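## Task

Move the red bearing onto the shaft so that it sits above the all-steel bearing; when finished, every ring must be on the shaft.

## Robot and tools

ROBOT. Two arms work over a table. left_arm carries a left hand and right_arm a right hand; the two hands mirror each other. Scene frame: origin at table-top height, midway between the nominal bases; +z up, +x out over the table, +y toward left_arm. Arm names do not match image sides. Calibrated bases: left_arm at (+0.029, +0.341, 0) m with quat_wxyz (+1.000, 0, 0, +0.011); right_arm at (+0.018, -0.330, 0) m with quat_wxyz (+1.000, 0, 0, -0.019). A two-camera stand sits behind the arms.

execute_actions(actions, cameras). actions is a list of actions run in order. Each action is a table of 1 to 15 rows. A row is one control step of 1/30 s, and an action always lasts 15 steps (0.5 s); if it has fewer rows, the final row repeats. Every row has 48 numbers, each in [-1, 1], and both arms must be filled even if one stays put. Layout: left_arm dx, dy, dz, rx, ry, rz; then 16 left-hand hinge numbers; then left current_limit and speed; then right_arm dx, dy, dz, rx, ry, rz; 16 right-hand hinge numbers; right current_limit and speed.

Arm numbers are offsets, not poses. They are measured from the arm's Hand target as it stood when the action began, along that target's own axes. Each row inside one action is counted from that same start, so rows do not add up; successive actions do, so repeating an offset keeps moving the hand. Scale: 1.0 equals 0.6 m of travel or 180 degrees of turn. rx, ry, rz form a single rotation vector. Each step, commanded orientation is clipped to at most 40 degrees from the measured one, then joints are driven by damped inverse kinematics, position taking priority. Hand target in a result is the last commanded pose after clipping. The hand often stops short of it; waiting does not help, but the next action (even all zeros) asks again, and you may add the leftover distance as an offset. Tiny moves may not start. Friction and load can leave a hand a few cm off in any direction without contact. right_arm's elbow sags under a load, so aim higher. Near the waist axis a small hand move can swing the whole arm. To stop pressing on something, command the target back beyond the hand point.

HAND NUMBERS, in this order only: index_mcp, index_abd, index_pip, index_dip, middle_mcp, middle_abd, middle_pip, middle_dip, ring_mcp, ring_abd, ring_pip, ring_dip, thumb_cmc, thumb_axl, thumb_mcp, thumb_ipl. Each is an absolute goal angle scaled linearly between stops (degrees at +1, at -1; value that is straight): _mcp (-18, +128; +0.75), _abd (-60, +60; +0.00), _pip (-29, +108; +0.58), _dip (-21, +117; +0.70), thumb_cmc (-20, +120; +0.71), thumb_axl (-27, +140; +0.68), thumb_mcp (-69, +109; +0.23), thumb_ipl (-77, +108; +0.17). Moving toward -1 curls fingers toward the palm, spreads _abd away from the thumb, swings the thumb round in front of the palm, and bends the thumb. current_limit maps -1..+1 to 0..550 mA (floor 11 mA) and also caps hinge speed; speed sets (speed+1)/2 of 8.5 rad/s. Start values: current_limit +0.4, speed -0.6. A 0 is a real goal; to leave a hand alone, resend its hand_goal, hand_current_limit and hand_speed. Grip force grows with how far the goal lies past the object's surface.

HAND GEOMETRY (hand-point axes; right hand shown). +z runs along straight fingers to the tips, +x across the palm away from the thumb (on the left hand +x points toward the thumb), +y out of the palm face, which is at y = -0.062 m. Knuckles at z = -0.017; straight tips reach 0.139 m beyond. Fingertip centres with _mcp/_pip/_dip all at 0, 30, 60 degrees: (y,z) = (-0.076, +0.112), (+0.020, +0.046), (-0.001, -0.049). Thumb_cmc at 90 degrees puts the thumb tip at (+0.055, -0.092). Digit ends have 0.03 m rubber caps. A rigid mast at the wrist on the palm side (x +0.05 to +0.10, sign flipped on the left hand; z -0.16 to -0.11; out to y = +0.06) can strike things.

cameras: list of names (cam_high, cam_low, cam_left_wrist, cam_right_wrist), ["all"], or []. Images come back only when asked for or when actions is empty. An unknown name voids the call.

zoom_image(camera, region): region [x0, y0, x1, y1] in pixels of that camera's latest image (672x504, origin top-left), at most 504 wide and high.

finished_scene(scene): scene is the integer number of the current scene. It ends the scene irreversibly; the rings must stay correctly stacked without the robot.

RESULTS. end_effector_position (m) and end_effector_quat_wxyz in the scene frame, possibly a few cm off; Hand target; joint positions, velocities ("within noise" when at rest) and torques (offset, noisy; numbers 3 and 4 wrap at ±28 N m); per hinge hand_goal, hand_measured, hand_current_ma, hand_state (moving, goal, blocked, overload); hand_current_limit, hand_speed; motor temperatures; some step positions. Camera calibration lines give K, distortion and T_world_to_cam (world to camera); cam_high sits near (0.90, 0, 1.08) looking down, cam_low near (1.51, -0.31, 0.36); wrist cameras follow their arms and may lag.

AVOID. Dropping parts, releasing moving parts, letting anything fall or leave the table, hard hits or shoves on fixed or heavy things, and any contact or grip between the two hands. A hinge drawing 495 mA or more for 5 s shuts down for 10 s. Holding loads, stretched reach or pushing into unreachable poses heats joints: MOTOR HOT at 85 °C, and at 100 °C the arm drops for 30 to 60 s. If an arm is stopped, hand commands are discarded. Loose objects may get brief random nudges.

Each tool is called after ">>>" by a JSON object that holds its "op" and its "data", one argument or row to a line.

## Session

>>> {"op": "execute_actions", "data": {
  "actions": []
}}

Scene clock: 0.00 s.
left_arm: end_effector_position=(+0.2570, +0.5048, +0.2970) hand_goal=(+0.754, +0.000, +0.576, +0.696, +0.754, +0.000, +0.576, +0.696, +0.754, +0.000, +0.576, +0.696, +0.714, +0.678, +0.226, +0.168) hand_measured=(+0.754, +0.000, +0.576, +0.696, +0.754, +0.000, +0.576, +0.696, +0.754, +0.000, +0.576, +0.696, +0.714, +0.678, +0.226, +0.168) hand_current_ma=(+0, +0, +0, +0, +0, +0, +0, +0, +0, +0, +0, +0, +0, +0, +0, +0) hand_state=(goal, goal, goal, goal, goal, goal, goal, goal, goal, goal, goal, goal, goal, goal, goal, goal) hand_current_limit=0.40 hand_speed=-0.60 end_effector_quat_wxyz=(-0.063, +0.560, +0.777, +0.279) | right_arm: end_effector_position=(+0.6681, -0.3883, +0.2793) hand_goal=(+0.754, +0.000, +0.576, +0.696, +0.754, +0.000, +0.576, +0.696, +0.754, +0.000, +0.576, +0.696, +0.714, +0.678, +0.226, +0.168) hand_measured=(+0.754, +0.000, +0.576, +0.696, +0.754, +0.000, +0.576, +0.696, +0.754, +0.000, +0.576, +0.696, +0.714, +0.678, +0.226, +0.168) hand_current_ma=(+0, +0, +0, +0, +0, +0, +0, +0, +0, +0, +0, +0, +0, +0, +0, +0) hand_state=(goal, goal, goal, goal, goal, goal, goal, goal, goal, goal, goal, goal, goal, goal, goal, goal) hand_current_limit=0.40 hand_speed=-0.60 end_effector_quat_wxyz=(+0.329, +0.375, +0.604, +0.622)
Joint positions: left_arm=[0.288 0.525 0.765 -1.407 -0.428 0.076] | right_arm=[-0.207 1.794 0.95 0.829 -0.774 0.058]
Joint velocities: within noise
Joint torques (N m): no reading
Motor temperatures (°C): left_arm=[26 32 39 24 25 27] | right_arm=[25 30 35 26 28 25]
Heat: left arm: hottest elbow 39 °C; right arm: hottest elbow 35 °C.
Hand target: left_arm +0.2594, +0.5056, +0.3124; -0.054, +0.556, +0.777, +0.291 | right_arm +0.6716, -0.3891, +0.2914; +0.338, +0.365, +0.602, +0.625
camera_calibration:
cam_left_wrist: T_world_to_cam=[[-0.296053, -0.811511, -0.503788, 0.599518], [-0.813496, -0.0621927, 0.578235, 0.0316036], [-0.500576, 0.581018, -0.641749, 0.151834], [0, 0, 0, 1]] pos_world=[0.279203, 0.400263, 0.381195]
cam_right_wrist: T_world_to_cam=[[0.398435, -0.722142, 0.565473, -0.678562], [-0.457518, -0.690825, -0.559855, 0.147636], [0.794938, -0.0356478, -0.605642, -0.252436], [0, 0, 0, 1]] pos_world=[0.53858, -0.397027, 0.313477]

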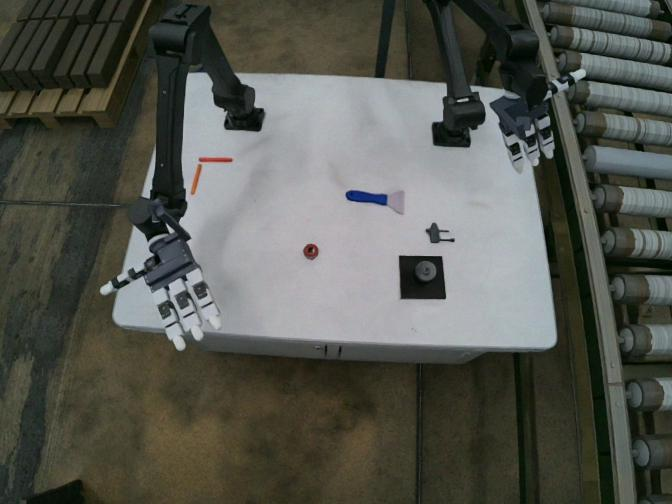

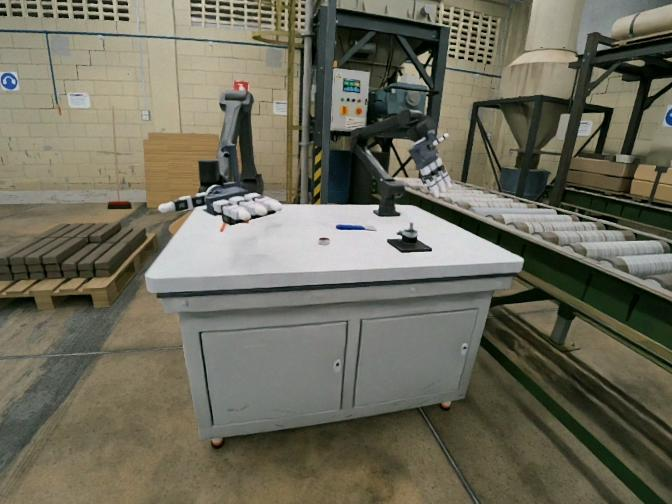

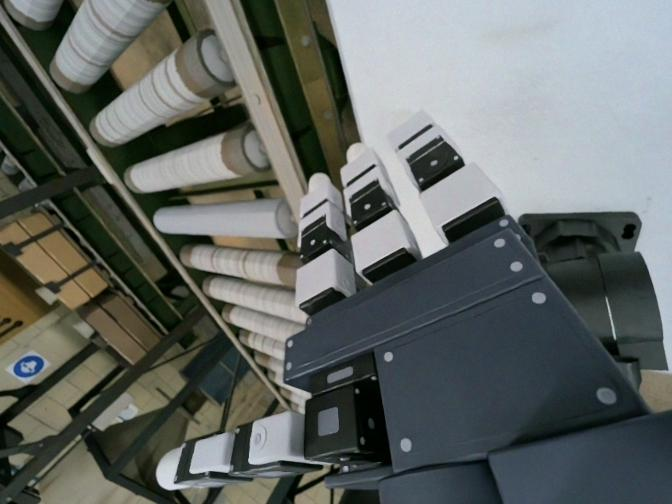

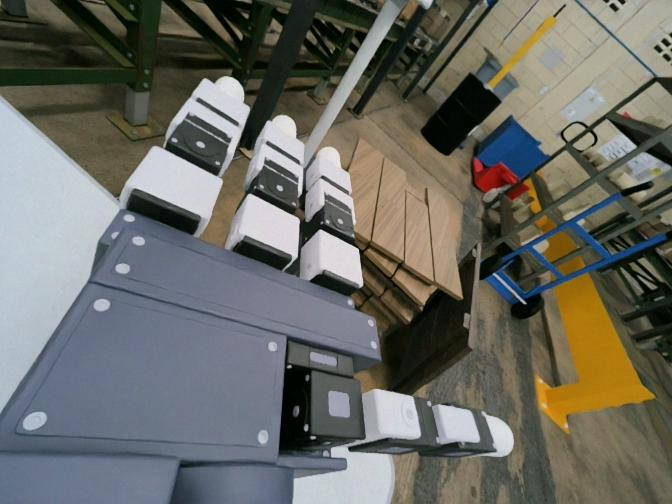

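>>> {"op": "zoom_image", "data": {
  "camera": "cam_high",
  "region": [290, 230, 340, 280]
}}

>>> {"op": "zoom_image", "data": {
  "camera": "cam_high",
  "region": [390, 215, 470, 305]
}}

>>> {"op": "zoom_image", "data": {
  "camera": "cam_low",
  "region": [300, 200, 440, 270]
}}

Scaled by 10.080 from the camera's 672x504 image, which has a finer 960x720 frame.

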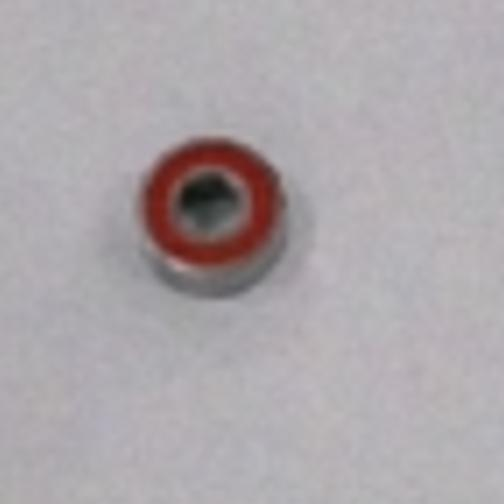

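Scaled by 5.600 from the camera's 672x504 image, which has a finer 960x720 frame.

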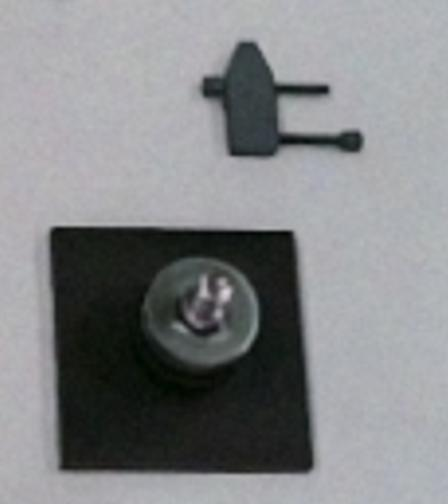

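Scaled by 3.600 from the camera's 672x504 image, which has a finer 960x720 frame.

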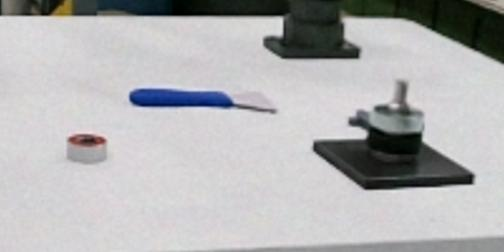

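>>> {"op": "execute_actions", "data": {
  "actions": [
    [[-0.1055,0.001,-0.0193,0.049,-0.0191,-0.0123,0.959,0,-0.723,0.391,0.959,0,-0.723,0.391,1,0,0.576,0.696,-0.693,0.678,-0.32,0.168,0.4,-0.6,0,0,0,0,0,0,0.754,0,0.576,0.696,0.754,0,0.576,0.696,0.754,0,0.576,0.696,0.714,0.678,0.226,0.168,0.4,-0.6]],
    [[-0.1063,-0.0055,-0.0127,0.049,-0.0191,-0.0123,0.959,0,-0.723,0.391,0.959,0,-0.723,0.391,1,0,0.576,0.696,-0.693,0.678,-0.32,0.168,0.4,-0.6,0,0,0,0,0,0,0.754,0,0.576,0.696,0.754,0,0.576,0.696,0.754,0,0.576,0.696,0.714,0.678,0.226,0.168,0.4,-0.6]],
    [[-0.1065,-0.011,-0.005,0.049,-0.0191,-0.0123,0.959,0,-0.723,0.391,0.959,0,-0.723,0.391,1,0,0.576,0.696,-0.693,0.678,-0.32,0.168,0.4,-0.6,0,0,0,0,0,0,0.754,0,0.576,0.696,0.754,0,0.576,0.696,0.754,0,0.576,0.696,0.714,0.678,0.226,0.168,0.4,-0.6]],
    [[-0.106,-0.0153,0.0035,0.049,-0.0191,-0.0123,0.959,0,-0.723,0.391,0.959,0,-0.723,0.391,1,0,0.576,0.696,-0.693,0.678,-0.32,0.168,0.4,-0.6,0,0,0,0,0,0,0.754,0,0.576,0.696,0.754,0,0.576,0.696,0.754,0,0.576,0.696,0.714,0.678,0.226,0.168,0.4,-0.6]],
    [[-0.1048,-0.0182,0.0125,0.049,-0.0191,-0.0123,0.959,0,-0.723,0.391,0.959,0,-0.723,0.391,1,0,0.576,0.696,-0.693,0.678,-0.32,0.168,0.4,-0.6,0,0,0,0,0,0,0.754,0,0.576,0.696,0.754,0,0.576,0.696,0.754,0,0.576,0.696,0.714,0.678,0.226,0.168,0.4,-0.6]],
    [[-0.1033,-0.0197,0.0217,0.049,-0.0191,-0.0123,0.959,0,-0.723,0.391,0.959,0,-0.723,0.391,1,0,0.576,0.696,-0.693,0.678,-0.32,0.168,0.4,-0.6,0,0,0,0,0,0,0.754,0,0.576,0.696,0.754,0,0.576,0.696,0.754,0,0.576,0.696,0.714,0.678,0.226,0.168,0.4,-0.6]],
    [[-0.1008,-0.0197,0.0307,0.049,-0.0191,-0.0123,0.959,0,-0.723,0.391,0.959,0,-0.723,0.391,1,0,0.576,0.696,-0.693,0.678,-0.32,0.168,0.4,-0.6,0,0,0,0,0,0,0.754,0,0.576,0.696,0.754,0,0.576,0.696,0.754,0,0.576,0.696,0.714,0.678,0.226,0.168,0.4,-0.6]],
    [[-0.098,-0.018,0.0395,0.049,-0.0191,-0.0123,0.959,0,-0.723,0.391,0.959,0,-0.723,0.391,1,0,0.576,0.696,-0.693,0.678,-0.32,0.168,0.4,-0.6,0,0,0,0,0,0,0.754,0,0.576,0.696,0.754,0,0.576,0.696,0.754,0,0.576,0.696,0.714,0.678,0.226,0.168,0.4,-0.6]]
  ],
  "cameras": ["cam_high","cam_left_wrist"]
}}

Scene clock: 122.67 s.
left_arm: end_effector_position=(+0.4202, +0.0479, +0.1726) hand_goal=(+0.960, +0.000, -0.722, +0.392, +0.960, +0.000, -0.722, +0.392, +1.000, +0.000, +0.576, +0.696, -0.692, +0.678, -0.320, +0.168) hand_measured=(+0.954, +0.000, -0.716, +0.394, +0.956, +0.000, -0.718, +0.396, +0.990, +0.000, +0.576, +0.696, -0.692, +0.678, -0.322, +0.168) hand_current_ma=(-25, +1, +22, +13, -22, +1, +20, +15, -43, +2, -3, +0, +2, +0, -9, -2) hand_state=(goal, goal, goal, goal, goal, goal, goal, goal, goal, goal, goal, goal, goal, goal, goal, goal) hand_current_limit=0.40 hand_speed=-0.60 end_effector_quat_wxyz=(-0.159, +0.351, +0.862, -0.330) | right_arm: end_effector_position=(+0.6681, -0.3883, +0.2793) hand_goal=(+0.754, +0.000, +0.576, +0.696, +0.754, +0.000, +0.576, +0.696, +0.754, +0.000, +0.576, +0.696, +0.714, +0.678, +0.226, +0.168) hand_measured=(+0.762, +0.000, +0.576, +0.696, +0.762, +0.000, +0.576, +0.696, +0.762, +0.000, +0.576, +0.696, +0.720, +0.678, +0.226, +0.168) hand_current_ma=(+2, +0, +0, +0, +2, +0, +0, +0, +2, +0, +0, +0, +1, +0, +0, +0) hand_state=(goal, goal, goal, goal, goal, goal, goal, goal, goal, goal, goal, goal, goal, goal, goal, goal) hand_current_limit=0.40 hand_speed=-0.60 end_effector_quat_wxyz=(+0.329, +0.375, +0.604, +0.622)
Joint positions: left_arm=[-0.568 1.793 1.643 -1.681 0.711 -1.246] | right_arm=[-0.207 1.794 0.95 0.829 -0.774 0.058]
Joint torques (N m): left_arm=[1.2 -14.33 10.43 0.29 0.64 -0.04] | right_arm=[-0.09 -16.32 9.18 2.03 -0.05 -0.09]
Motor temperatures (°C): left_arm=[26 31 54 24 26 27] | right_arm=[24 33 44 26 27 25]
Heat: left arm: hottest elbow 54 °C; right arm: hottest elbow 44 °C.
Hand target: left_arm +0.4317, +0.0378, +0.1846; -0.145, +0.355, +0.862, -0.332 | right_arm +0.6716, -0.3891, +0.2914; +0.338, +0.365, +0.602, +0.625
Off the commanded pose: left_arm 0.020 m, 2 deg | right_arm 0.013 m, 2 deg.
Step readings (end_effector_position of left_arm | right_arm):
0: (+0.2570, +0.5048, +0.2970) | (+0.6681, -0.3883, +0.2793)
1: (+0.2570, +0.5045, +0.2970) | (+0.6681, -0.3883, +0.2793)
2: (+0.2569, +0.5016, +0.2949) | (+0.6681, -0.3883, +0.2793)
4: (+0.2604, +0.4854, +0.2872) | (+0.6681, -0.3883, +0.2793)
8: (+0.2729, +0.4497, +0.2697) | (+0.6681, -0.3883, +0.2793)
15: (+0.2771, +0.4436, +0.2671) | (+0.6681, -0.3883, +0.2793)
16: (+0.2766, +0.4433, +0.2675) | (+0.6681, -0.3883, +0.2793)
17: (+0.2763, +0.4391, +0.2655) | (+0.6681, -0.3883, +0.2793)
19: (+0.2793, +0.4224, +0.2624) | (+0.6681, -0.3883, +0.2793)
23: (+0.2944, +0.3913, +0.2587) | (+0.6681, -0.3883, +0.2793)
30: (+0.2950, +0.3900, +0.2547) | (+0.6681, -0.3883, +0.2793)
31: (+0.2943, +0.3898, +0.2549) | (+0.6681, -0.3883, +0.2793)
32: (+0.2935, +0.3854, +0.2532) | (+0.6681, -0.3883, +0.2793)
34: (+0.2968, +0.3688, +0.2494) | (+0.6681, -0.3883, +0.2793)
38: (+0.3120, +0.3377, +0.2463) | (+0.6681, -0.3883, +0.2793)
45: (+0.3141, +0.3349, +0.2419) | (+0.6681, -0.3883, +0.2793)
46: (+0.3137, +0.3340, +0.2420) | (+0.6681, -0.3883, +0.2793)
47: (+0.3133, +0.3288, +0.2404) | (+0.6681, -0.3883, +0.2793)
49: (+0.3162, +0.3130, +0.2383) | (+0.6681, -0.3883, +0.2793)
53: (+0.3324, +0.2826, +0.2345) | (+0.6681, -0.3883, +0.2793)
60: (+0.3346, +0.2779, +0.2281) | (+0.6681, -0.3883, +0.2793)
61: (+0.3345, +0.2767, +0.2285) | (+0.6681, -0.3883, +0.2793)
62: (+0.3334, +0.2710, +0.2270) | (+0.6681, -0.3883, +0.2793)
64: (+0.3362, +0.2556, +0.2259) | (+0.6681, -0.3883, +0.2793)
68: (+0.3535, +0.2268, +0.2227) | (+0.6681, -0.3883, +0.2793)
75: (+0.3552, +0.2212, +0.2140) | (+0.6681, -0.3883, +0.2793)
76: (+0.3550, +0.2201, +0.2143) | (+0.6681, -0.3883, +0.2793)
77: (+0.3538, +0.2139, +0.2133) | (+0.6681, -0.3883, +0.2793)
79: (+0.3571, +0.1978, +0.2135) | (+0.6681, -0.3883, +0.2793)
83: (+0.3748, +0.1694, +0.2106) | (+0.6681, -0.3883, +0.2793)
90: (+0.3765, +0.1640, +0.1997) | (+0.6681, -0.3883, +0.2793)
91: (+0.3762, +0.1629, +0.2001) | (+0.6681, -0.3883, +0.2793)
92: (+0.3749, +0.1564, +0.2003) | (+0.6681, -0.3883, +0.2793)
94: (+0.3787, +0.1402, +0.2021) | (+0.6681, -0.3883, +0.2793)
98: (+0.3955, +0.1121, +0.1993) | (+0.6681, -0.3883, +0.2793)
105: (+0.3976, +0.1064, +0.1846) | (+0.6681, -0.3883, +0.2793)
106: (+0.3972, +0.1055, +0.1848) | (+0.6681, -0.3883, +0.2793)
107: (+0.3960, +0.0991, +0.1857) | (+0.6681, -0.3883, +0.2793)
109: (+0.3994, +0.0832, +0.1894) | (+0.6681, -0.3883, +0.2793)
113: (+0.4166, +0.0559, +0.1875) | (+0.6681, -0.3883, +0.2793)
120: (+0.4181, +0.0496, +0.1698) | (+0.6681, -0.3883, +0.2793)
camera_calibration:
cam_left_wrist: T_world_to_cam=[[0.258829, -0.8648, 0.430266, -0.177397], [-0.259875, 0.366675, 0.893316, -0.0996859], [-0.930308, -0.343032, -0.129834, 0.555552], [0, 0, 0, 1]] pos_world=[0.536844, 0.0737118, 0.237508]
Images, in order (width x height): cam_high 672x504, cam_left_wrist 672x504.

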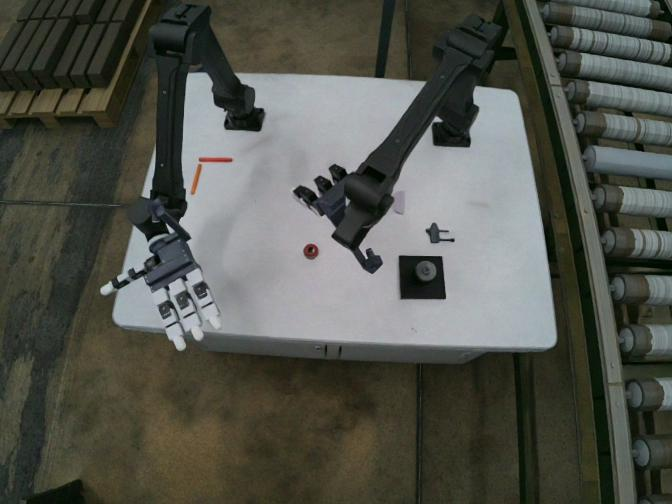

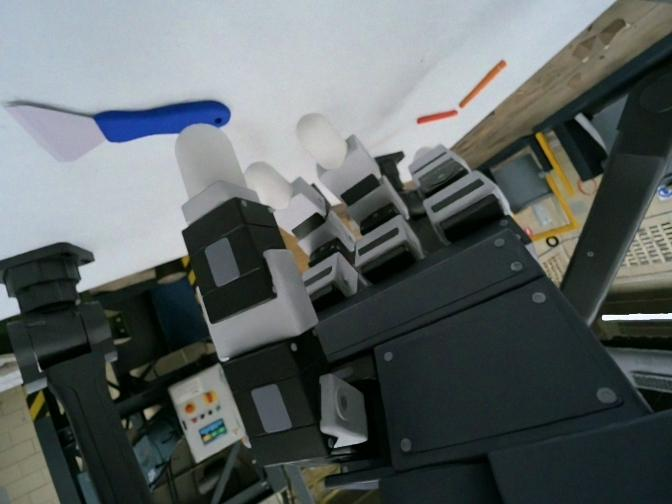

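>>> {"op": "execute_actions", "data": {
  "actions": [
    [[-0.0617,0.0093,0.0487,0.049,-0.0191,-0.0123,0.959,0,-0.723,0.391,0.959,0,-0.723,0.391,1,0,0.576,0.696,-0.693,0.678,-0.32,0.168,0.4,-0.6,0,0,0,0,0,0,0.754,0,0.576,0.696,0.754,0,0.576,0.696,0.754,0,0.576,0.696,0.714,0.678,0.226,0.168,0.4,-0.6]],
    [[-0.0592,0.0145,0.0503,0.049,-0.0191,-0.0123,0.959,0,-0.723,0.391,0.959,0,-0.723,0.391,1,0,0.576,0.696,-0.693,0.678,-0.32,0.168,0.4,-0.6,0,0,0,0,0,0,0.754,0,0.576,0.696,0.754,0,0.576,0.696,0.754,0,0.576,0.696,0.714,0.678,0.226,0.168,0.4,-0.6]],
    [[-0.0568,0.0202,0.0512,0,0,0,0.959,0,-0.723,0.391,0.959,0,-0.723,0.391,1,0,0.576,0.696,-0.693,0.678,-0.32,0.168,0.4,-0.6,0,0,0,0,0,0,0.754,0,0.576,0.696,0.754,0,0.576,0.696,0.754,0,0.576,0.696,0.714,0.678,0.226,0.168,0.4,-0.6]]
  ],
  "cameras": ["cam_left_wrist"]
}}

Scene clock: 151.50 s.
left_arm: end_effector_position=(+0.4618, -0.0621, +0.0997) hand_goal=(+0.960, +0.000, -0.722, +0.392, +0.960, +0.000, -0.722, +0.392, +1.000, +0.000, +0.576, +0.696, -0.692, +0.678, -0.320, +0.168) hand_measured=(+0.954, +0.000, -0.718, +0.394, +0.954, +0.000, -0.718, +0.396, +0.990, +0.000, +0.574, +0.696, -0.692, +0.678, -0.320, +0.168) hand_current_ma=(-33, +1, +15, +12, -30, +1, +14, +14, -50, +2, -5, +0, +1, +0, -3, -2) hand_state=(goal, goal, goal, goal, goal, goal, goal, goal, goal, goal, goal, goal, goal, goal, goal, goal) hand_current_limit=0.40 hand_speed=-0.60 end_effector_quat_wxyz=(-0.174, +0.267, +0.822, -0.472) | right_arm: end_effector_position=(+0.6681, -0.3883, +0.2793) hand_goal=(+0.754, +0.000, +0.576, +0.696, +0.754, +0.000, +0.576, +0.696, +0.754, +0.000, +0.576, +0.696, +0.714, +0.678, +0.226, +0.168) hand_measured=(+0.762, +0.000, +0.576, +0.696, +0.762, +0.000, +0.576, +0.696, +0.762, +0.000, +0.576, +0.696, +0.720, +0.678, +0.226, +0.168) hand_current_ma=(+2, +0, +0, +0, +2, +0, +0, +0, +2, +0, +0, +0, +1, +0, +0, +0) hand_state=(goal, goal, goal, goal, goal, goal, goal, goal, goal, goal, goal, goal, goal, goal, goal, goal) hand_current_limit=0.40 hand_speed=-0.60 end_effector_quat_wxyz=(+0.329, +0.375, +0.604, +0.622)
Joint positions: left_arm=[-0.59 2.069 1.806 -1.479 1.045 -1.413] | right_arm=[-0.207 1.794 0.95 0.829 -0.774 0.058]
Joint torques (N m): left_arm=[-0.09 -18.96 10.61 0.72 0.79 -0.02] | right_arm=[-0.26 -16.32 9.24 2.02 -0.05 -0.07]
Motor temperatures (°C): left_arm=[26 35 58 24 26 27] | right_arm=[24 33 44 26 27 25]
Heat: left arm: hottest elbow 58 °C; right arm: hottest elbow 44 °C.
Hand target: left_arm +0.4762, -0.0731, +0.1074; -0.158, +0.275, +0.821, -0.475 | right_arm +0.6716, -0.3891, +0.2914; +0.338, +0.365, +0.602, +0.625
Off the commanded pose: left_arm 0.020 m, 2 deg | right_arm 0.013 m, 2 deg.
Step readings (end_effector_position of left_arm | right_arm):
0: (+0.4202, +0.0479, +0.1726) | (+0.6681, -0.3883, +0.2793)
1: (+0.4196, +0.0469, +0.1729) | (+0.6681, -0.3883, +0.2793)
2: (+0.4176, +0.0420, +0.1732) | (+0.6681, -0.3883, +0.2793)
4: (+0.4182, +0.0284, +0.1738) | (+0.6681, -0.3883, +0.2793)
8: (+0.4278, +0.0117, +0.1644) | (+0.6681, -0.3883, +0.2793)
15: (+0.4289, +0.0087, +0.1462) | (+0.6681, -0.3883, +0.2793)
16: (+0.4285, +0.0075, +0.1463) | (+0.6681, -0.3883, +0.2793)
17: (+0.4277, +0.0025, +0.1474) | (+0.6681, -0.3883, +0.2793)
19: (+0.4313, -0.0107, +0.1498) | (+0.6681, -0.3883, +0.2793)
23: (+0.4424, -0.0266, +0.1419) | (+0.6681, -0.3883, +0.2793)
30: (+0.4439, -0.0294, +0.1223) | (+0.6681, -0.3883, +0.2793)
31: (+0.4439, -0.0297, +0.1217) | (+0.6681, -0.3883, +0.2793)
32: (+0.4458, -0.0312, +0.1215) | (+0.6681, -0.3883, +0.2793)
34: (+0.4522, -0.0389, +0.1208) | (+0.6681, -0.3883, +0.2793)
38: (+0.4662, -0.0534, +0.1136) | (+0.6681, -0.3883, +0.2793)
45: (+0.4616, -0.0603, +0.0980) | (+0.6681, -0.3883, +0.2793)
camera_calibration:
cam_left_wrist: T_world_to_cam=[[0.474841, -0.69208, 0.543646, -0.352377], [-0.161621, 0.538649, 0.826884, -0.0114584], [-0.865104, -0.480503, 0.143918, 0.481199], [0, 0, 0, 1]] pos_world=[0.581759, -0.00648356, 0.13179]
Images, in order (width x height): cam_left_wrist 672x504.

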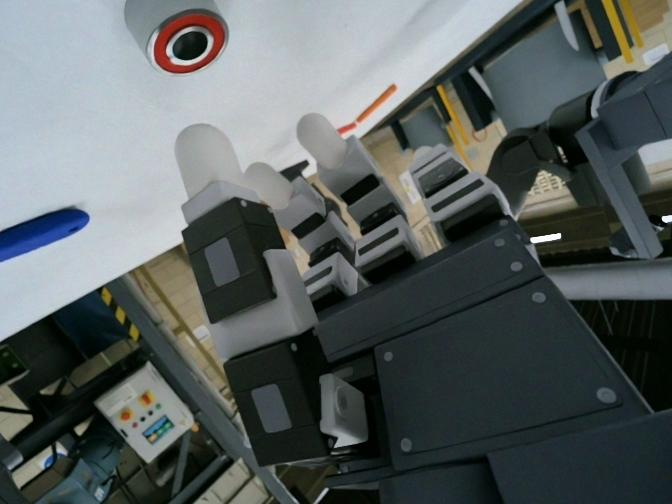

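>>> {"op": "zoom_image", "data": {
  "camera": "cam_left_wrist",
  "region": [110, 0, 250, 100]
}}

Scaled by 3.600 from the camera's 672x504 image, which has a finer 960x720 frame.

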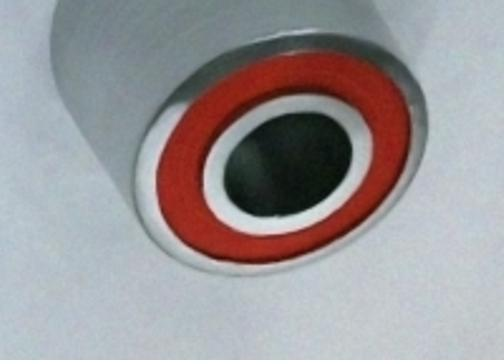

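>>> {"op": "execute_actions", "data": {
  "actions": [
    [[0.0155,0.0365,0.0241,0,0,0,0.959,0,-0.723,0.391,0.959,0,-0.723,0.391,1,0,0.576,0.696,-0.693,0.678,-0.32,0.168,0.4,-0.6,0,0,0,0,0,0,0.754,0,0.576,0.696,0.754,0,0.576,0.696,0.754,0,0.576,0.696,0.714,0.678,0.226,0.168,0.4,-0.6]],
    [[0.0155,0.0365,0.0241,0,0,0,0.959,0,-0.723,0.391,0.959,0,-0.723,0.391,1,0,0.576,0.696,-0.693,0.678,-0.32,0.168,0.4,-0.6,0,0,0,0,0,0,0.754,0,0.576,0.696,0.754,0,0.576,0.696,0.754,0,0.576,0.696,0.714,0.678,0.226,0.168,0.4,-0.6]]
  ],
  "cameras": ["cam_left_wrist"]
}}

>>> {"op": "zoom_image", "data": {
  "camera": "cam_left_wrist",
  "region": [140, 40, 380, 220]
}}

Scene clock: 191.77 s.
left_arm: end_effector_position=(+0.4617, -0.0618, +0.0612) hand_goal=(+0.960, +0.000, -0.722, +0.392, +0.960, +0.000, -0.722, +0.392, +1.000, +0.000, +0.576, +0.696, -0.692, +0.678, -0.320, +0.168) hand_measured=(+0.954, +0.000, -0.718, +0.394, +0.954, +0.000, -0.718, +0.396, +0.990, +0.000, +0.574, +0.696, -0.692, +0.678, -0.320, +0.168) hand_current_ma=(-33, +1, +15, +12, -30, +1, +14, +14, -50, +2, -5, +0, +1, +0, -2, -2) hand_state=(goal, goal, goal, goal, goal, goal, goal, goal, goal, goal, goal, goal, goal, goal, goal, goal) hand_current_limit=0.40 hand_speed=-0.60 end_effector_quat_wxyz=(-0.154, +0.277, +0.820, -0.476) | right_arm: end_effector_position=(+0.6681, -0.3883, +0.2793) hand_goal=(+0.754, +0.000, +0.576, +0.696, +0.754, +0.000, +0.576, +0.696, +0.754, +0.000, +0.576, +0.696, +0.714, +0.678, +0.226, +0.168) hand_measured=(+0.762, +0.000, +0.576, +0.696, +0.762, +0.000, +0.576, +0.696, +0.762, +0.000, +0.576, +0.696, +0.720, +0.678, +0.226, +0.168) hand_current_ma=(+2, +0, +0, +0, +2, +0, +0, +0, +2, +0, +0, +0, +1, +0, +0, +0) hand_state=(goal, goal, goal, goal, goal, goal, goal, goal, goal, goal, goal, goal, goal, goal, goal, goal) hand_current_limit=0.40 hand_speed=-0.60 end_effector_quat_wxyz=(+0.329, +0.375, +0.604, +0.622)
Joint positions: left_arm=[-0.59 2.07 1.707 -1.329 1.044 -1.418] | right_arm=[-0.207 1.794 0.95 0.829 -0.774 0.058]
Joint torques (N m): left_arm=[0.56 -18.55 6.63 0.79 0.84 -0.06] | right_arm=[-0.21 -16.26 9.22 2.02 -0.05 -0.08]
Motor temperatures (°C): left_arm=[26 39 62 24 27 27] | right_arm=[24 34 45 26 27 25]
Heat: left arm: hottest elbow 62 °C; right arm: hottest elbow 45 °C.
Hand target: left_arm +0.4594, -0.0645, +0.0549; -0.159, +0.275, +0.821, -0.475 | right_arm +0.6716, -0.3891, +0.2914; +0.338, +0.365, +0.602, +0.625
Off the commanded pose: left_arm 0.007 m, 1 deg | right_arm 0.013 m, 2 deg.
Step readings (end_effector_position of left_arm | right_arm):
0: (+0.4618, -0.0621, +0.0997) | (+0.6681, -0.3883, +0.2793)
1: (+0.4620, -0.0622, +0.0996) | (+0.6681, -0.3883, +0.2793)
2: (+0.4635, -0.0631, +0.0993) | (+0.6681, -0.3883, +0.2793)
4: (+0.4675, -0.0657, +0.0983) | (+0.6681, -0.3883, +0.2793)
8: (+0.4716, -0.0683, +0.0946) | (+0.6681, -0.3883, +0.2793)
15: (+0.4697, -0.0671, +0.0895) | (+0.6681, -0.3883, +0.2793)
16: (+0.4697, -0.0671, +0.0891) | (+0.6681, -0.3883, +0.2793)
17: (+0.4698, -0.0672, +0.0872) | (+0.6681, -0.3883, +0.2793)
19: (+0.4693, -0.0669, +0.0808) | (+0.6681, -0.3883, +0.2793)
23: (+0.4618, -0.0619, +0.0655) | (+0.6681, -0.3883, +0.2793)
30: (+0.4613, -0.0616, +0.0613) | (+0.6681, -0.3883, +0.2793)
camera_calibration:
cam_left_wrist: T_world_to_cam=[[0.454324, -0.67767, 0.578232, -0.322951], [-0.195366, 0.557494, 0.806866, 0.0381697], [-0.86915, -0.479546, 0.120889, 0.49007], [0, 0, 0, 1]] pos_world=[0.580125, -0.00512286, 0.0966986]
Images, in order (width x height): cam_left_wrist 672x504.

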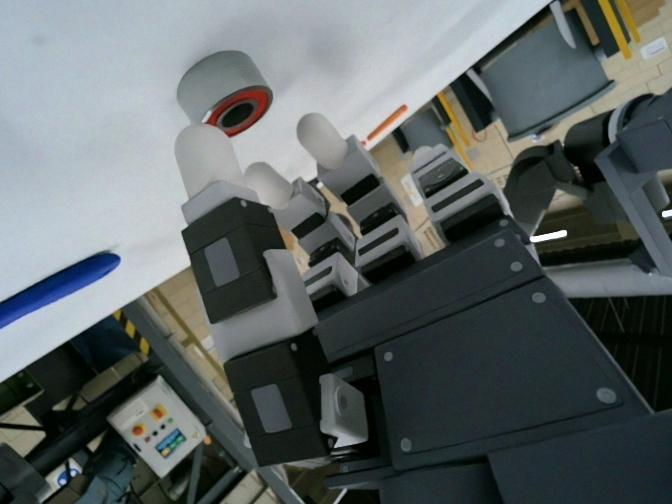

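Scaled by 2.100 from the camera's 672x504 image, which has a finer 960x720 frame.

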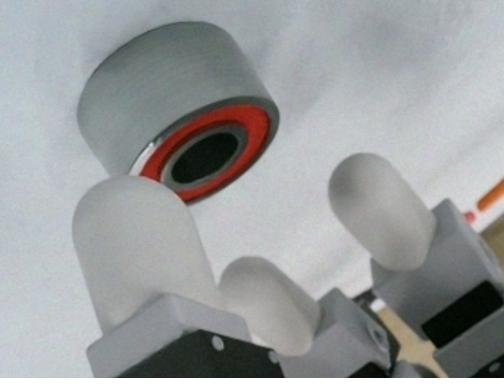

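>>> {"op": "execute_actions", "data": {
  "actions": [
    [[-0.0043,0.0368,0.0258,0,0,0,0.959,0,-0.723,0.391,0.959,0,-0.723,0.391,1,0,0.576,0.696,-0.693,0.678,-0.32,0.168,0.4,-0.6,0,0,0,0,0,0,0.754,0,0.576,0.696,0.754,0,0.576,0.696,0.754,0,0.576,0.696,0.714,0.678,0.226,0.168,0.4,-0.6]],
    [[0,0,0,0,0,0,0.86,0,-0.723,0.391,0.86,0,-0.723,0.391,1,0,0.576,0.696,-0.693,0.678,-0.32,0.168,0.4,-0.85,0,0,0,0,0,0,0.754,0,0.576,0.696,0.754,0,0.576,0.696,0.754,0,0.576,0.696,0.714,0.678,0.226,0.168,0.4,-0.6]]
  ],
  "cameras": ["cam_left_wrist"]
}}

>>> {"op": "zoom_image", "data": {
  "camera": "cam_left_wrist",
  "region": [140, 40, 380, 220]
}}

Scene clock: 222.57 s.
left_arm: end_effector_position=(+0.4645, -0.0650, +0.0395) hand_goal=(+0.860, +0.000, -0.722, +0.392, +0.860, +0.000, -0.722, +0.392, +1.000, +0.000, +0.576, +0.696, -0.692, +0.678, -0.320, +0.168) hand_measured=(+0.856, +0.000, -0.718, +0.394, +0.856, +0.000, -0.718, +0.396, +0.990, +0.000, +0.574, +0.696, -0.692, +0.678, -0.320, +0.168) hand_current_ma=(-19, +1, +15, +12, -17, +1, +14, +14, -50, +2, -5, +0, +1, +0, -2, -2) hand_state=(goal, goal, goal, goal, goal, goal, goal, goal, goal, goal, goal, goal, goal, goal, goal, goal) hand_current_limit=0.40 hand_speed=-0.85 end_effector_quat_wxyz=(-0.149, +0.279, +0.820, -0.477) | right_arm: end_effector_position=(+0.6681, -0.3883, +0.2793) hand_goal=(+0.754, +0.000, +0.576, +0.696, +0.754, +0.000, +0.576, +0.696, +0.754, +0.000, +0.576, +0.696, +0.714, +0.678, +0.226, +0.168) hand_measured=(+0.762, +0.000, +0.576, +0.696, +0.762, +0.000, +0.576, +0.696, +0.762, +0.000, +0.576, +0.696, +0.720, +0.678, +0.226, +0.168) hand_current_ma=(+2, +0, +0, +0, +2, +0, +0, +0, +2, +0, +0, +0, +1, +0, +0, +0) hand_state=(goal, goal, goal, goal, goal, goal, goal, goal, goal, goal, goal, goal, goal, goal, goal, goal) hand_current_limit=0.40 hand_speed=-0.60 end_effector_quat_wxyz=(+0.329, +0.375, +0.604, +0.622)
Joint positions: left_arm=[-0.592 2.094 1.689 -1.269 1.044 -1.427] | right_arm=[-0.207 1.794 0.95 0.829 -0.774 0.058]
Joint torques (N m): left_arm=[0.03 -18.37 6.42 1.11 0.83 -0.06] | right_arm=[0.03 -16.09 9.24 1.98 -0.04 -0.07]
Motor temperatures (°C): left_arm=[26 41 55 24 28 27] | right_arm=[24 34 45 26 27 25]
Heat: left arm: hottest elbow 55 °C; right arm: hottest elbow 45 °C.
Hand target: left_arm +0.4601, -0.0680, +0.0282; -0.158, +0.275, +0.821, -0.475 | right_arm +0.6716, -0.3891, +0.2914; +0.338, +0.365, +0.602, +0.625
Off the commanded pose: left_arm 0.013 m, 1 deg | right_arm 0.013 m, 2 deg.
Step readings (end_effector_position of left_arm | right_arm):
0: (+0.4617, -0.0618, +0.0612) | (+0.6681, -0.3883, +0.2793)
1: (+0.4619, -0.0620, +0.0611) | (+0.6681, -0.3883, +0.2793)
2: (+0.4626, -0.0624, +0.0604) | (+0.6681, -0.3883, +0.2793)
4: (+0.4649, -0.0639, +0.0586) | (+0.6681, -0.3883, +0.2793)
8: (+0.4660, -0.0654, +0.0510) | (+0.6681, -0.3883, +0.2793)
15: (+0.4645, -0.0647, +0.0397) | (+0.6681, -0.3883, +0.2793)
16: (+0.4646, -0.0647, +0.0395) | (+0.6681, -0.3883, +0.2793)
17: (+0.4645, -0.0649, +0.0395) | (+0.6681, -0.3883, +0.2793)
19: (+0.4645, -0.0650, +0.0395) | (+0.6681, -0.3883, +0.2793)
23: (+0.4646, -0.0650, +0.0395) | (+0.6681, -0.3883, +0.2793)
30: (+0.4646, -0.0650, +0.0395) | (+0.6681, -0.3883, +0.2793)
camera_calibration:
cam_left_wrist: T_world_to_cam=[[0.451305, -0.673974, 0.584878, -0.312455], [-0.203229, 0.560572, 0.802781, 0.0620066], [-0.86892, -0.481163, 0.116017, 0.49363], [0, 0, 0, 1]] pos_world=[0.582539, -0.00782934, 0.0757009]
Images, in order (width x height): cam_left_wrist 672x504.

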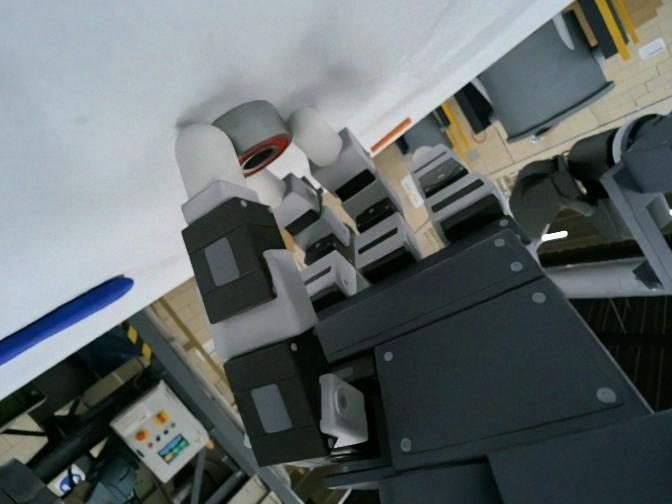

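Scaled by 2.100 from the camera's 672x504 image, which has a finer 960x720 frame.

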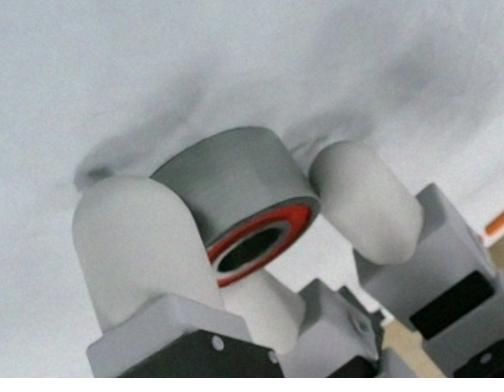

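>>> {"op": "execute_actions", "data": {
  "actions": [
    [[0.0013,0.011,0.0075,0,0,0,0.86,0,-0.723,0.391,0.86,0,-0.723,0.391,1,0,0.576,0.696,-0.693,0.678,-0.32,0.168,0.4,-0.85,0,0,0,0,0,0,0.754,0,0.576,0.696,0.754,0,0.576,0.696,0.754,0,0.576,0.696,0.714,0.678,0.226,0.168,0.4,-0.6]],
    [[0,0,0,0,0,0,0.74,0,-0.723,0.391,0.76,0,-0.723,0.391,1,0,0.576,0.696,-0.693,0.678,-0.335,0.168,0.4,-0.85,0,0,0,0,0,0,0.754,0,0.576,0.696,0.754,0,0.576,0.696,0.754,0,0.576,0.696,0.714,0.678,0.226,0.168,0.4,-0.6]]
  ],
  "cameras": ["cam_left_wrist"]
}}

>>> {"op": "zoom_image", "data": {
  "camera": "cam_left_wrist",
  "region": [140, 40, 380, 220]
}}

Scene clock: 237.80 s.
left_arm: end_effector_position=(+0.4644, -0.0669, +0.0366) hand_goal=(+0.740, +0.000, -0.722, +0.392, +0.760, +0.000, -0.722, +0.392, +1.000, +0.000, +0.576, +0.696, -0.692, +0.678, -0.334, +0.168) hand_measured=(+0.766, +0.000, -0.710, +0.396, +0.772, +0.000, -0.714, +0.396, +0.990, +0.000, +0.574, +0.696, -0.692, +0.678, -0.316, +0.174) hand_current_ma=(+127, +1, +54, +17, +57, +1, +39, +16, -50, +2, -5, +0, -3, -2, +105, +35) hand_state=(blocked, goal, goal, goal, goal, goal, goal, goal, goal, goal, goal, goal, goal, goal, goal, goal) hand_current_limit=0.40 hand_speed=-0.85 end_effector_quat_wxyz=(-0.146, +0.280, +0.819, -0.479) | right_arm: end_effector_position=(+0.6681, -0.3883, +0.2793) hand_goal=(+0.754, +0.000, +0.576, +0.696, +0.754, +0.000, +0.576, +0.696, +0.754, +0.000, +0.576, +0.696, +0.714, +0.678, +0.226, +0.168) hand_measured=(+0.762, +0.000, +0.576, +0.696, +0.762, +0.000, +0.576, +0.696, +0.762, +0.000, +0.576, +0.696, +0.720, +0.678, +0.226, +0.168) hand_current_ma=(+2, +0, +0, +0, +2, +0, +0, +0, +2, +0, +0, +0, +1, +0, +0, +0) hand_state=(goal, goal, goal, goal, goal, goal, goal, goal, goal, goal, goal, goal, goal, goal, goal, goal) hand_current_limit=0.40 hand_speed=-0.60 end_effector_quat_wxyz=(+0.329, +0.375, +0.604, +0.622)
Joint positions: left_arm=[-0.594 2.094 1.681 -1.25 1.046 -1.43] | right_arm=[-0.207 1.794 0.95 0.829 -0.774 0.058]
Joint torques (N m): left_arm=[0.97 -17.49 6.42 0.88 0.78 -0.04] | right_arm=[-0.15 -16.15 9.24 1.99 -0.05 -0.09]
Heat: left arm: hottest elbow 53 °C; right arm: hottest elbow 45 °C.
Hand target: left_arm +0.4591, -0.0681, +0.0203; -0.158, +0.275, +0.821, -0.475 | right_arm +0.6716, -0.3891, +0.2914; +0.338, +0.365, +0.602, +0.625
Off the commanded pose: left_arm 0.017 m, 2 deg | right_arm 0.013 m, 2 deg.
Step readings (end_effector_position of left_arm | right_arm):
0: (+0.4645, -0.0650, +0.0395) | (+0.6681, -0.3883, +0.2793)
1: (+0.4645, -0.0650, +0.0395) | (+0.6681, -0.3883, +0.2793)
2: (+0.4649, -0.0652, +0.0394) | (+0.6681, -0.3883, +0.2793)
4: (+0.4657, -0.0657, +0.0387) | (+0.6681, -0.3883, +0.2793)
8: (+0.4652, -0.0657, +0.0366) | (+0.6681, -0.3883, +0.2793)
15: (+0.4652, -0.0657, +0.0364) | (+0.6681, -0.3883, +0.2793)
16: (+0.4652, -0.0657, +0.0364) | (+0.6681, -0.3883, +0.2793)
17: (+0.4653, -0.0658, +0.0364) | (+0.6681, -0.3883, +0.2793)
19: (+0.4653, -0.0661, +0.0366) | (+0.6681, -0.3883, +0.2793)
23: (+0.4649, -0.0664, +0.0366) | (+0.6681, -0.3883, +0.2793)
30: (+0.4644, -0.0669, +0.0366) | (+0.6681, -0.3883, +0.2793)
camera_calibration:
cam_left_wrist: T_world_to_cam=[[0.447759, -0.670817, 0.591199, -0.310346], [-0.2074, 0.565233, 0.798434, 0.0678188], [-0.869769, -0.48012, 0.113961, 0.493375], [0, 0, 0, 1]] pos_world=[0.582148, -0.00963923, 0.0731018]
Images, in order (width x height): cam_left_wrist 672x504.

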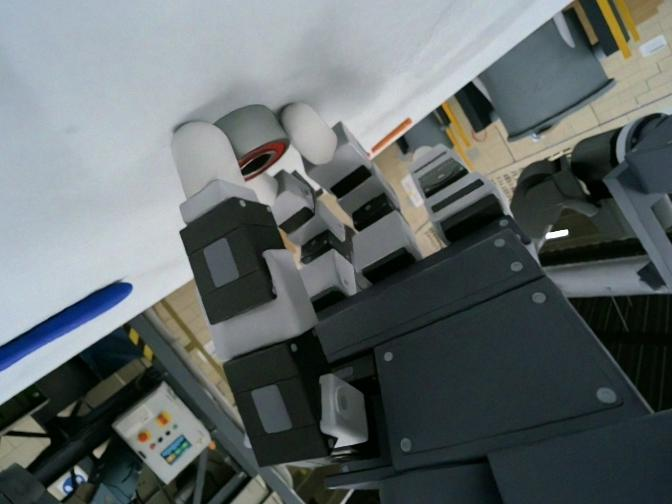

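Scaled by 2.100 from the camera's 672x504 image, which has a finer 960x720 frame.

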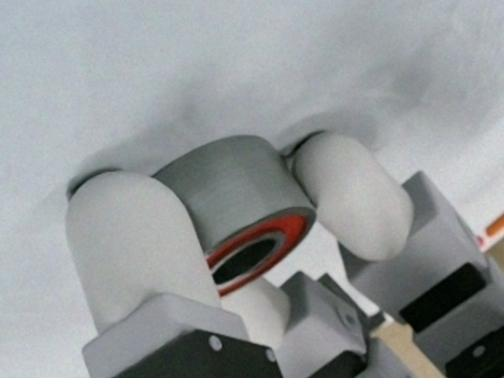

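>>> {"op": "execute_actions", "data": {
  "actions": [
    [[0,0,0,0,0,0,0.71,0,-0.723,0.391,0.725,0,-0.723,0.391,1,0,0.576,0.696,-0.693,0.678,-0.385,0.168,0.4,-0.85,0,0,0,0,0,0,0.754,0,0.576,0.696,0.754,0,0.576,0.696,0.754,0,0.576,0.696,0.714,0.678,0.226,0.168,0.4,-0.6]],
    [[0,-0.052,-0.03,0,0,0,0.71,0,-0.723,0.391,0.725,0,-0.723,0.391,1,0,0.576,0.696,-0.693,0.678,-0.385,0.168,0.4,-0.85,0,0,0,0,0,0,0.754,0,0.576,0.696,0.754,0,0.576,0.696,0.754,0,0.576,0.696,0.714,0.678,0.226,0.168,0.4,-0.6]],
    [[0,-0.0434,-0.0249,0,0,0,0.71,0,-0.723,0.391,0.725,0,-0.723,0.391,1,0,0.576,0.696,-0.693,0.678,-0.385,0.168,0.4,-0.85,0,0,0,0,0,0,0.754,0,0.576,0.696,0.754,0,0.576,0.696,0.754,0,0.576,0.696,0.714,0.678,0.226,0.168,0.4,-0.6]]
  ],
  "cameras": ["cam_left_wrist"]
}}

>>> {"op": "zoom_image", "data": {
  "camera": "cam_left_wrist",
  "region": [140, 40, 380, 220]
}}

Scene clock: 255.57 s.
left_arm: end_effector_position=(+0.4457, -0.0550, +0.0552) hand_goal=(+0.710, +0.000, -0.722, +0.392, +0.726, +0.000, -0.722, +0.392, +1.000, +0.000, +0.576, +0.696, -0.692, +0.678, -0.384, +0.168) hand_measured=(+0.746, +0.000, -0.702, +0.400, +0.754, +0.000, -0.708, +0.398, +0.990, +0.000, +0.574, +0.696, -0.692, +0.678, -0.316, +0.184) hand_current_ma=(+183, +1, +90, +33, +139, +1, +64, +26, -50, +2, -5, +0, -2, -4, +385, +99) hand_state=(blocked, goal, goal, goal, blocked, goal, goal, goal, goal, goal, goal, goal, goal, goal, blocked, goal) hand_current_limit=0.40 hand_speed=-0.85 end_effector_quat_wxyz=(-0.183, +0.259, +0.825, -0.468) | right_arm: end_effector_position=(+0.6681, -0.3883, +0.2793) hand_goal=(+0.754, +0.000, +0.576, +0.696, +0.754, +0.000, +0.576, +0.696, +0.754, +0.000, +0.576, +0.696, +0.714, +0.678, +0.226, +0.168) hand_measured=(+0.762, +0.000, +0.576, +0.696, +0.762, +0.000, +0.576, +0.696, +0.762, +0.000, +0.576, +0.696, +0.720, +0.678, +0.226, +0.168) hand_current_ma=(+2, +0, +0, +0, +2, +0, +0, +0, +2, +0, +0, +0, +1, +0, +0, +0) hand_state=(goal, goal, goal, goal, goal, goal, goal, goal, goal, goal, goal, goal, goal, goal, goal, goal) hand_current_limit=0.40 hand_speed=-0.60 end_effector_quat_wxyz=(+0.329, +0.375, +0.604, +0.622)
Joint positions: left_arm=[-0.595 2.074 1.69 -1.366 1.044 -1.432] | right_arm=[-0.207 1.794 0.95 0.829 -0.774 0.058]
Joint torques (N m): left_arm=[-0.21 -21.77 10.4 0.02 0.81 -0.05] | right_arm=[-0.21 -16.26 9.2 2 -0.04 -0.07]
Motor temperatures (°C): left_arm=[26 38 50 24 28 27] | right_arm=[24 34 45 26 27 25]
Heat: left arm: hottest elbow 50 °C; right arm: hottest elbow 45 °C.
Hand target: left_arm +0.4590, -0.0680, +0.0860; -0.159, +0.275, +0.821, -0.475 | right_arm +0.6716, -0.3891, +0.2914; +0.338, +0.365, +0.602, +0.625
Off the commanded pose: left_arm 0.036 m, 3 deg | right_arm 0.013 m, 2 deg.
Step readings (end_effector_position of left_arm | right_arm):
0: (+0.4644, -0.0669, +0.0366) | (+0.6681, -0.3883, +0.2793)
1: (+0.4644, -0.0670, +0.0367) | (+0.6681, -0.3883, +0.2793)
2: (+0.4643, -0.0671, +0.0367) | (+0.6681, -0.3883, +0.2793)
4: (+0.4639, -0.0674, +0.0368) | (+0.6681, -0.3883, +0.2793)
8: (+0.4639, -0.0674, +0.0368) | (+0.6681, -0.3883, +0.2793)
15: (+0.4639, -0.0674, +0.0368) | (+0.6681, -0.3883, +0.2793)
16: (+0.4639, -0.0674, +0.0368) | (+0.6681, -0.3883, +0.2793)
17: (+0.4635, -0.0672, +0.0369) | (+0.6681, -0.3883, +0.2793)
19: (+0.4612, -0.0657, +0.0373) | (+0.6681, -0.3883, +0.2793)
23: (+0.4564, -0.0625, +0.0382) | (+0.6681, -0.3883, +0.2793)
30: (+0.4541, -0.0607, +0.0386) | (+0.6681, -0.3883, +0.2793)
31: (+0.4539, -0.0606, +0.0386) | (+0.6681, -0.3883, +0.2793)
32: (+0.4527, -0.0597, +0.0388) | (+0.6681, -0.3883, +0.2793)
34: (+0.4494, -0.0575, +0.0400) | (+0.6681, -0.3883, +0.2793)
38: (+0.4448, -0.0544, +0.0447) | (+0.6681, -0.3883, +0.2793)
45: (+0.4450, -0.0546, +0.0538) | (+0.6681, -0.3883, +0.2793)
camera_calibration:
cam_left_wrist: T_world_to_cam=[[0.487921, -0.698433, 0.523569, -0.320711], [-0.14785, 0.525019, 0.83815, 0.0114969], [-0.860275, -0.486361, 0.152904, 0.474084], [0, 0, 0, 1]] pos_world=[0.566024, 0.000544542, 0.0857887]
Images, in order (width x height): cam_left_wrist 672x504.

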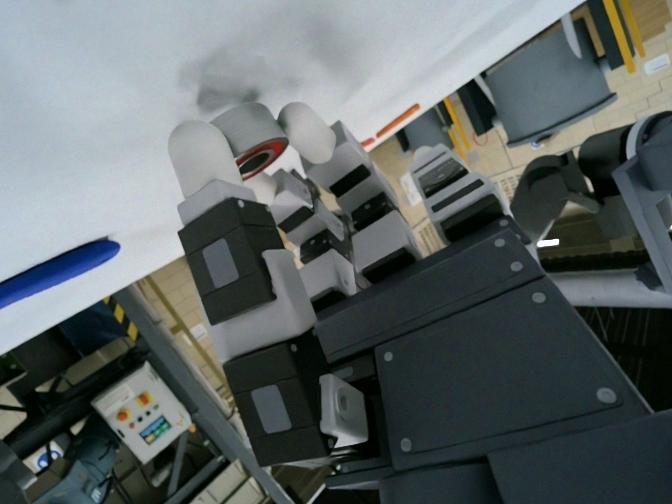

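Scaled by 2.100 from the camera's 672x504 image, which has a finer 960x720 frame.

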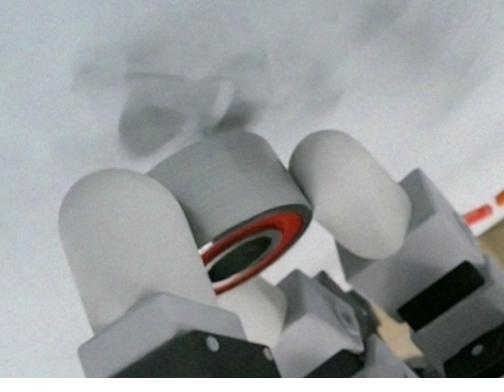

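>>> {"op": "execute_actions", "data": {
  "actions": [
    [[0,-0.0506,-0.0291,0,0,0,0.71,0,-0.723,0.391,0.725,0,-0.723,0.391,1,0,0.576,0.696,-0.693,0.678,-0.385,0.168,0.4,-0.85,0,0,0,0,0,0,0.754,0,0.576,0.696,0.754,0,0.576,0.696,0.754,0,0.576,0.696,0.714,0.678,0.226,0.168,0.4,-0.6]],
    [[0.0322,0.0258,-0.0608,0,-0.022,-0.0127,0.71,0,-0.723,0.391,0.725,0,-0.723,0.391,1,0,0.576,0.696,-0.693,0.678,-0.385,0.168,0.4,-0.85,0,0,0,0,0,0,0.754,0,0.576,0.696,0.754,0,0.576,0.696,0.754,0,0.576,0.696,0.714,0.678,0.226,0.168,0.4,-0.6]],
    [[0.0267,0.027,-0.0628,0,-0.022,-0.0127,0.71,0,-0.723,0.391,0.725,0,-0.723,0.391,1,0,0.576,0.696,-0.693,0.678,-0.385,0.168,0.4,-0.85,0,0,0,0,0,0,0.754,0,0.576,0.696,0.754,0,0.576,0.696,0.754,0,0.576,0.696,0.714,0.678,0.226,0.168,0.4,-0.6]],
    [[0.0213,0.028,-0.0645,0,-0.022,-0.0127,0.71,0,-0.723,0.391,0.725,0,-0.723,0.391,1,0,0.576,0.696,-0.693,0.678,-0.385,0.168,0.4,-0.85,0,0,0,0,0,0,0.754,0,0.576,0.696,0.754,0,0.576,0.696,0.754,0,0.576,0.696,0.714,0.678,0.226,0.168,0.4,-0.6]],
    [[0.0157,0.0287,-0.0658,0,-0.022,-0.0127,0.71,0,-0.723,0.391,0.725,0,-0.723,0.391,1,0,0.576,0.696,-0.693,0.678,-0.385,0.168,0.4,-0.85,0,0,0,0,0,0,0.754,0,0.576,0.696,0.754,0,0.576,0.696,0.754,0,0.576,0.696,0.714,0.678,0.226,0.168,0.4,-0.6]],
    [[0.0098,0.0292,-0.0667,0,-0.022,-0.0127,0.71,0,-0.723,0.391,0.725,0,-0.723,0.391,1,0,0.576,0.696,-0.693,0.678,-0.385,0.168,0.4,-0.85,0,0,0,0,0,0,0.754,0,0.576,0.696,0.754,0,0.576,0.696,0.754,0,0.576,0.696,0.714,0.678,0.226,0.168,0.4,-0.6]],
    [[0.004,0.0295,-0.0672,0,-0.022,-0.0127,0.71,0,-0.723,0.391,0.725,0,-0.723,0.391,1,0,0.576,0.696,-0.693,0.678,-0.385,0.168,0.4,-0.85,0,0,0,0,0,0,0.754,0,0.576,0.696,0.754,0,0.576,0.696,0.754,0,0.576,0.696,0.714,0.678,0.226,0.168,0.4,-0.6]]
  ],
  "cameras": ["cam_left_wrist"]
}}

Scene clock: 305.50 s.
left_arm: end_effector_position=(+0.5109, +0.1933, +0.1372) hand_goal=(+0.710, +0.000, -0.722, +0.392, +0.726, +0.000, -0.722, +0.392, +1.000, +0.000, +0.576, +0.696, -0.692, +0.678, -0.384, +0.168) hand_measured=(+0.746, +0.000, -0.702, +0.400, +0.752, +0.000, -0.708, +0.398, +0.990, +0.000, +0.574, +0.696, -0.692, +0.678, -0.316, +0.184) hand_current_ma=(+178, +1, +90, +33, +130, +0, +68, +27, -50, +1, -5, +0, +1, -2, +385, +104) hand_state=(blocked, goal, goal, goal, blocked, goal, goal, goal, goal, goal, goal, goal, goal, goal, blocked, goal) hand_current_limit=0.40 hand_speed=-0.85 end_effector_quat_wxyz=(-0.049, +0.062, +0.864, -0.498) | right_arm: end_effector_position=(+0.6681, -0.3883, +0.2793) hand_goal=(+0.754, +0.000, +0.576, +0.696, +0.754, +0.000, +0.576, +0.696, +0.754, +0.000, +0.576, +0.696, +0.714, +0.678, +0.226, +0.168) hand_measured=(+0.762, +0.000, +0.576, +0.696, +0.762, +0.000, +0.576, +0.696, +0.762, +0.000, +0.576, +0.696, +0.720, +0.678, +0.226, +0.168) hand_current_ma=(+2, +0, +0, +0, +2, +0, +0, +0, +2, +0, +0, +0, +1, +0, +0, +0) hand_state=(goal, goal, goal, goal, goal, goal, goal, goal, goal, goal, goal, goal, goal, goal, goal, goal) hand_current_limit=0.40 hand_speed=-0.60 end_effector_quat_wxyz=(+0.329, +0.375, +0.604, +0.622)
Joint positions: left_arm=[-0.107 1.798 1.495 -1.413 1.042 -1.429] | right_arm=[-0.207 1.794 0.95 0.829 -0.774 0.058]
Joint torques (N m): left_arm=[-0.32 -18.08 7.17 0.02 0.88 0.15] | right_arm=[0.03 -16.21 9.2 1.99 -0.04 -0.08]
Motor temperatures (°C): left_arm=[26 45 57 24 28 27] | right_arm=[24 34 45 26 27 25]
Heat: left arm: hottest elbow 57 °C; right arm: hottest elbow 45 °C.
Hand target: left_arm +0.5089, +0.1901, +0.1498; -0.042, +0.072, +0.863, -0.499 | right_arm +0.6716, -0.3891, +0.2914; +0.338, +0.365, +0.602, +0.625
Off the commanded pose: left_arm 0.013 m, 1 deg | right_arm 0.013 m, 2 deg.
Step readings (end_effector_position of left_arm | right_arm):
0: (+0.4457, -0.0550, +0.0552) | (+0.6681, -0.3883, +0.2793)
1: (+0.4457, -0.0550, +0.0556) | (+0.6681, -0.3883, +0.2793)
2: (+0.4451, -0.0546, +0.0566) | (+0.6681, -0.3883, +0.2793)
4: (+0.4433, -0.0533, +0.0605) | (+0.6681, -0.3883, +0.2793)
8: (+0.4433, -0.0534, +0.0739) | (+0.6681, -0.3883, +0.2793)
15: (+0.4487, -0.0568, +0.0945) | (+0.6681, -0.3883, +0.2793)
16: (+0.4489, -0.0570, +0.0953) | (+0.6681, -0.3883, +0.2793)
17: (+0.4498, -0.0560, +0.0966) | (+0.6681, -0.3883, +0.2793)
19: (+0.4506, -0.0532, +0.0979) | (+0.6681, -0.3883, +0.2793)
23: (+0.4566, -0.0384, +0.1048) | (+0.6681, -0.3883, +0.2793)
30: (+0.4706, -0.0215, +0.1159) | (+0.6681, -0.3883, +0.2793)
31: (+0.4707, -0.0209, +0.1159) | (+0.6681, -0.3883, +0.2793)
32: (+0.4708, -0.0192, +0.1151) | (+0.6681, -0.3883, +0.2793)
34: (+0.4670, -0.0137, +0.1129) | (+0.6681, -0.3883, +0.2793)
38: (+0.4649, +0.0040, +0.1114) | (+0.6681, -0.3883, +0.2793)
45: (+0.4776, +0.0214, +0.1169) | (+0.6681, -0.3883, +0.2793)
46: (+0.4778, +0.0220, +0.1173) | (+0.6681, -0.3883, +0.2793)
47: (+0.4782, +0.0236, +0.1175) | (+0.6681, -0.3883, +0.2793)
49: (+0.4752, +0.0288, +0.1174) | (+0.6681, -0.3883, +0.2793)
53: (+0.4750, +0.0466, +0.1189) | (+0.6681, -0.3883, +0.2793)
60: (+0.4859, +0.0648, +0.1235) | (+0.6681, -0.3883, +0.2793)
61: (+0.4860, +0.0650, +0.1235) | (+0.6681, -0.3883, +0.2793)
62: (+0.4861, +0.0667, +0.1233) | (+0.6681, -0.3883, +0.2793)
64: (+0.4832, +0.0709, +0.1228) | (+0.6681, -0.3883, +0.2793)
68: (+0.4844, +0.0889, +0.1237) | (+0.6681, -0.3883, +0.2793)
75: (+0.4941, +0.1081, +0.1280) | (+0.6681, -0.3883, +0.2793)
76: (+0.4942, +0.1083, +0.1282) | (+0.6681, -0.3883, +0.2793)
77: (+0.4943, +0.1097, +0.1281) | (+0.6681, -0.3883, +0.2793)
79: (+0.4926, +0.1133, +0.1278) | (+0.6681, -0.3883, +0.2793)
83: (+0.4958, +0.1311, +0.1292) | (+0.6681, -0.3883, +0.2793)
90: (+0.5038, +0.1511, +0.1327) | (+0.6681, -0.3883, +0.2793)
91: (+0.5037, +0.1511, +0.1327) | (+0.6681, -0.3883, +0.2793)
92: (+0.5039, +0.1525, +0.1328) | (+0.6681, -0.3883, +0.2793)
94: (+0.5033, +0.1556, +0.1330) | (+0.6681, -0.3883, +0.2793)
98: (+0.5060, +0.1738, +0.1348) | (+0.6681, -0.3883, +0.2793)
105: (+0.5118, +0.1945, +0.1371) | (+0.6681, -0.3883, +0.2793)
camera_calibration:
cam_left_wrist: T_world_to_cam=[[0.738678, -0.388806, 0.550622, -0.413698], [-0.405675, 0.395939, 0.823808, -0.0194017], [-0.538314, -0.831903, 0.134742, 0.543117], [0, 0, 0, 1]] pos_world=[0.590087, 0.298654, 0.170594]
Images, in order (width x height): cam_left_wrist 672x504.

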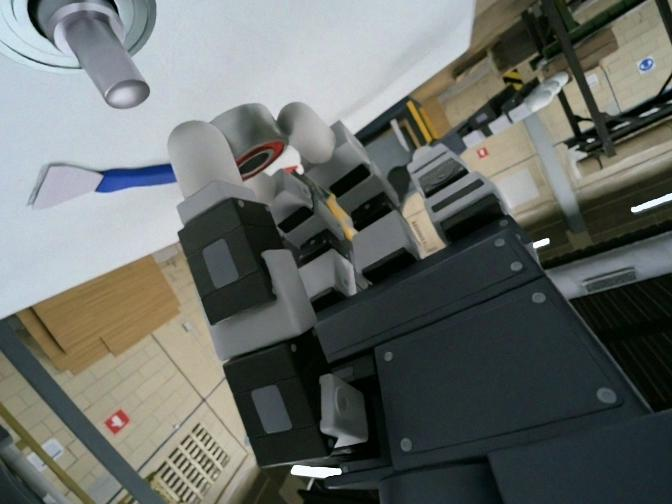

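>>> {"op": "zoom_image", "data": {
  "camera": "cam_left_wrist",
  "region": [60, 0, 320, 200]
}}

Scaled by 1.938 from the camera's 672x504 image, which has a finer 960x720 frame.

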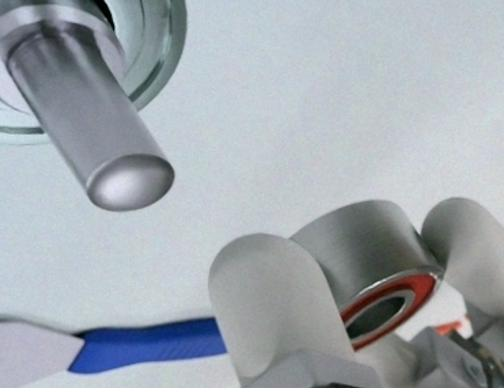

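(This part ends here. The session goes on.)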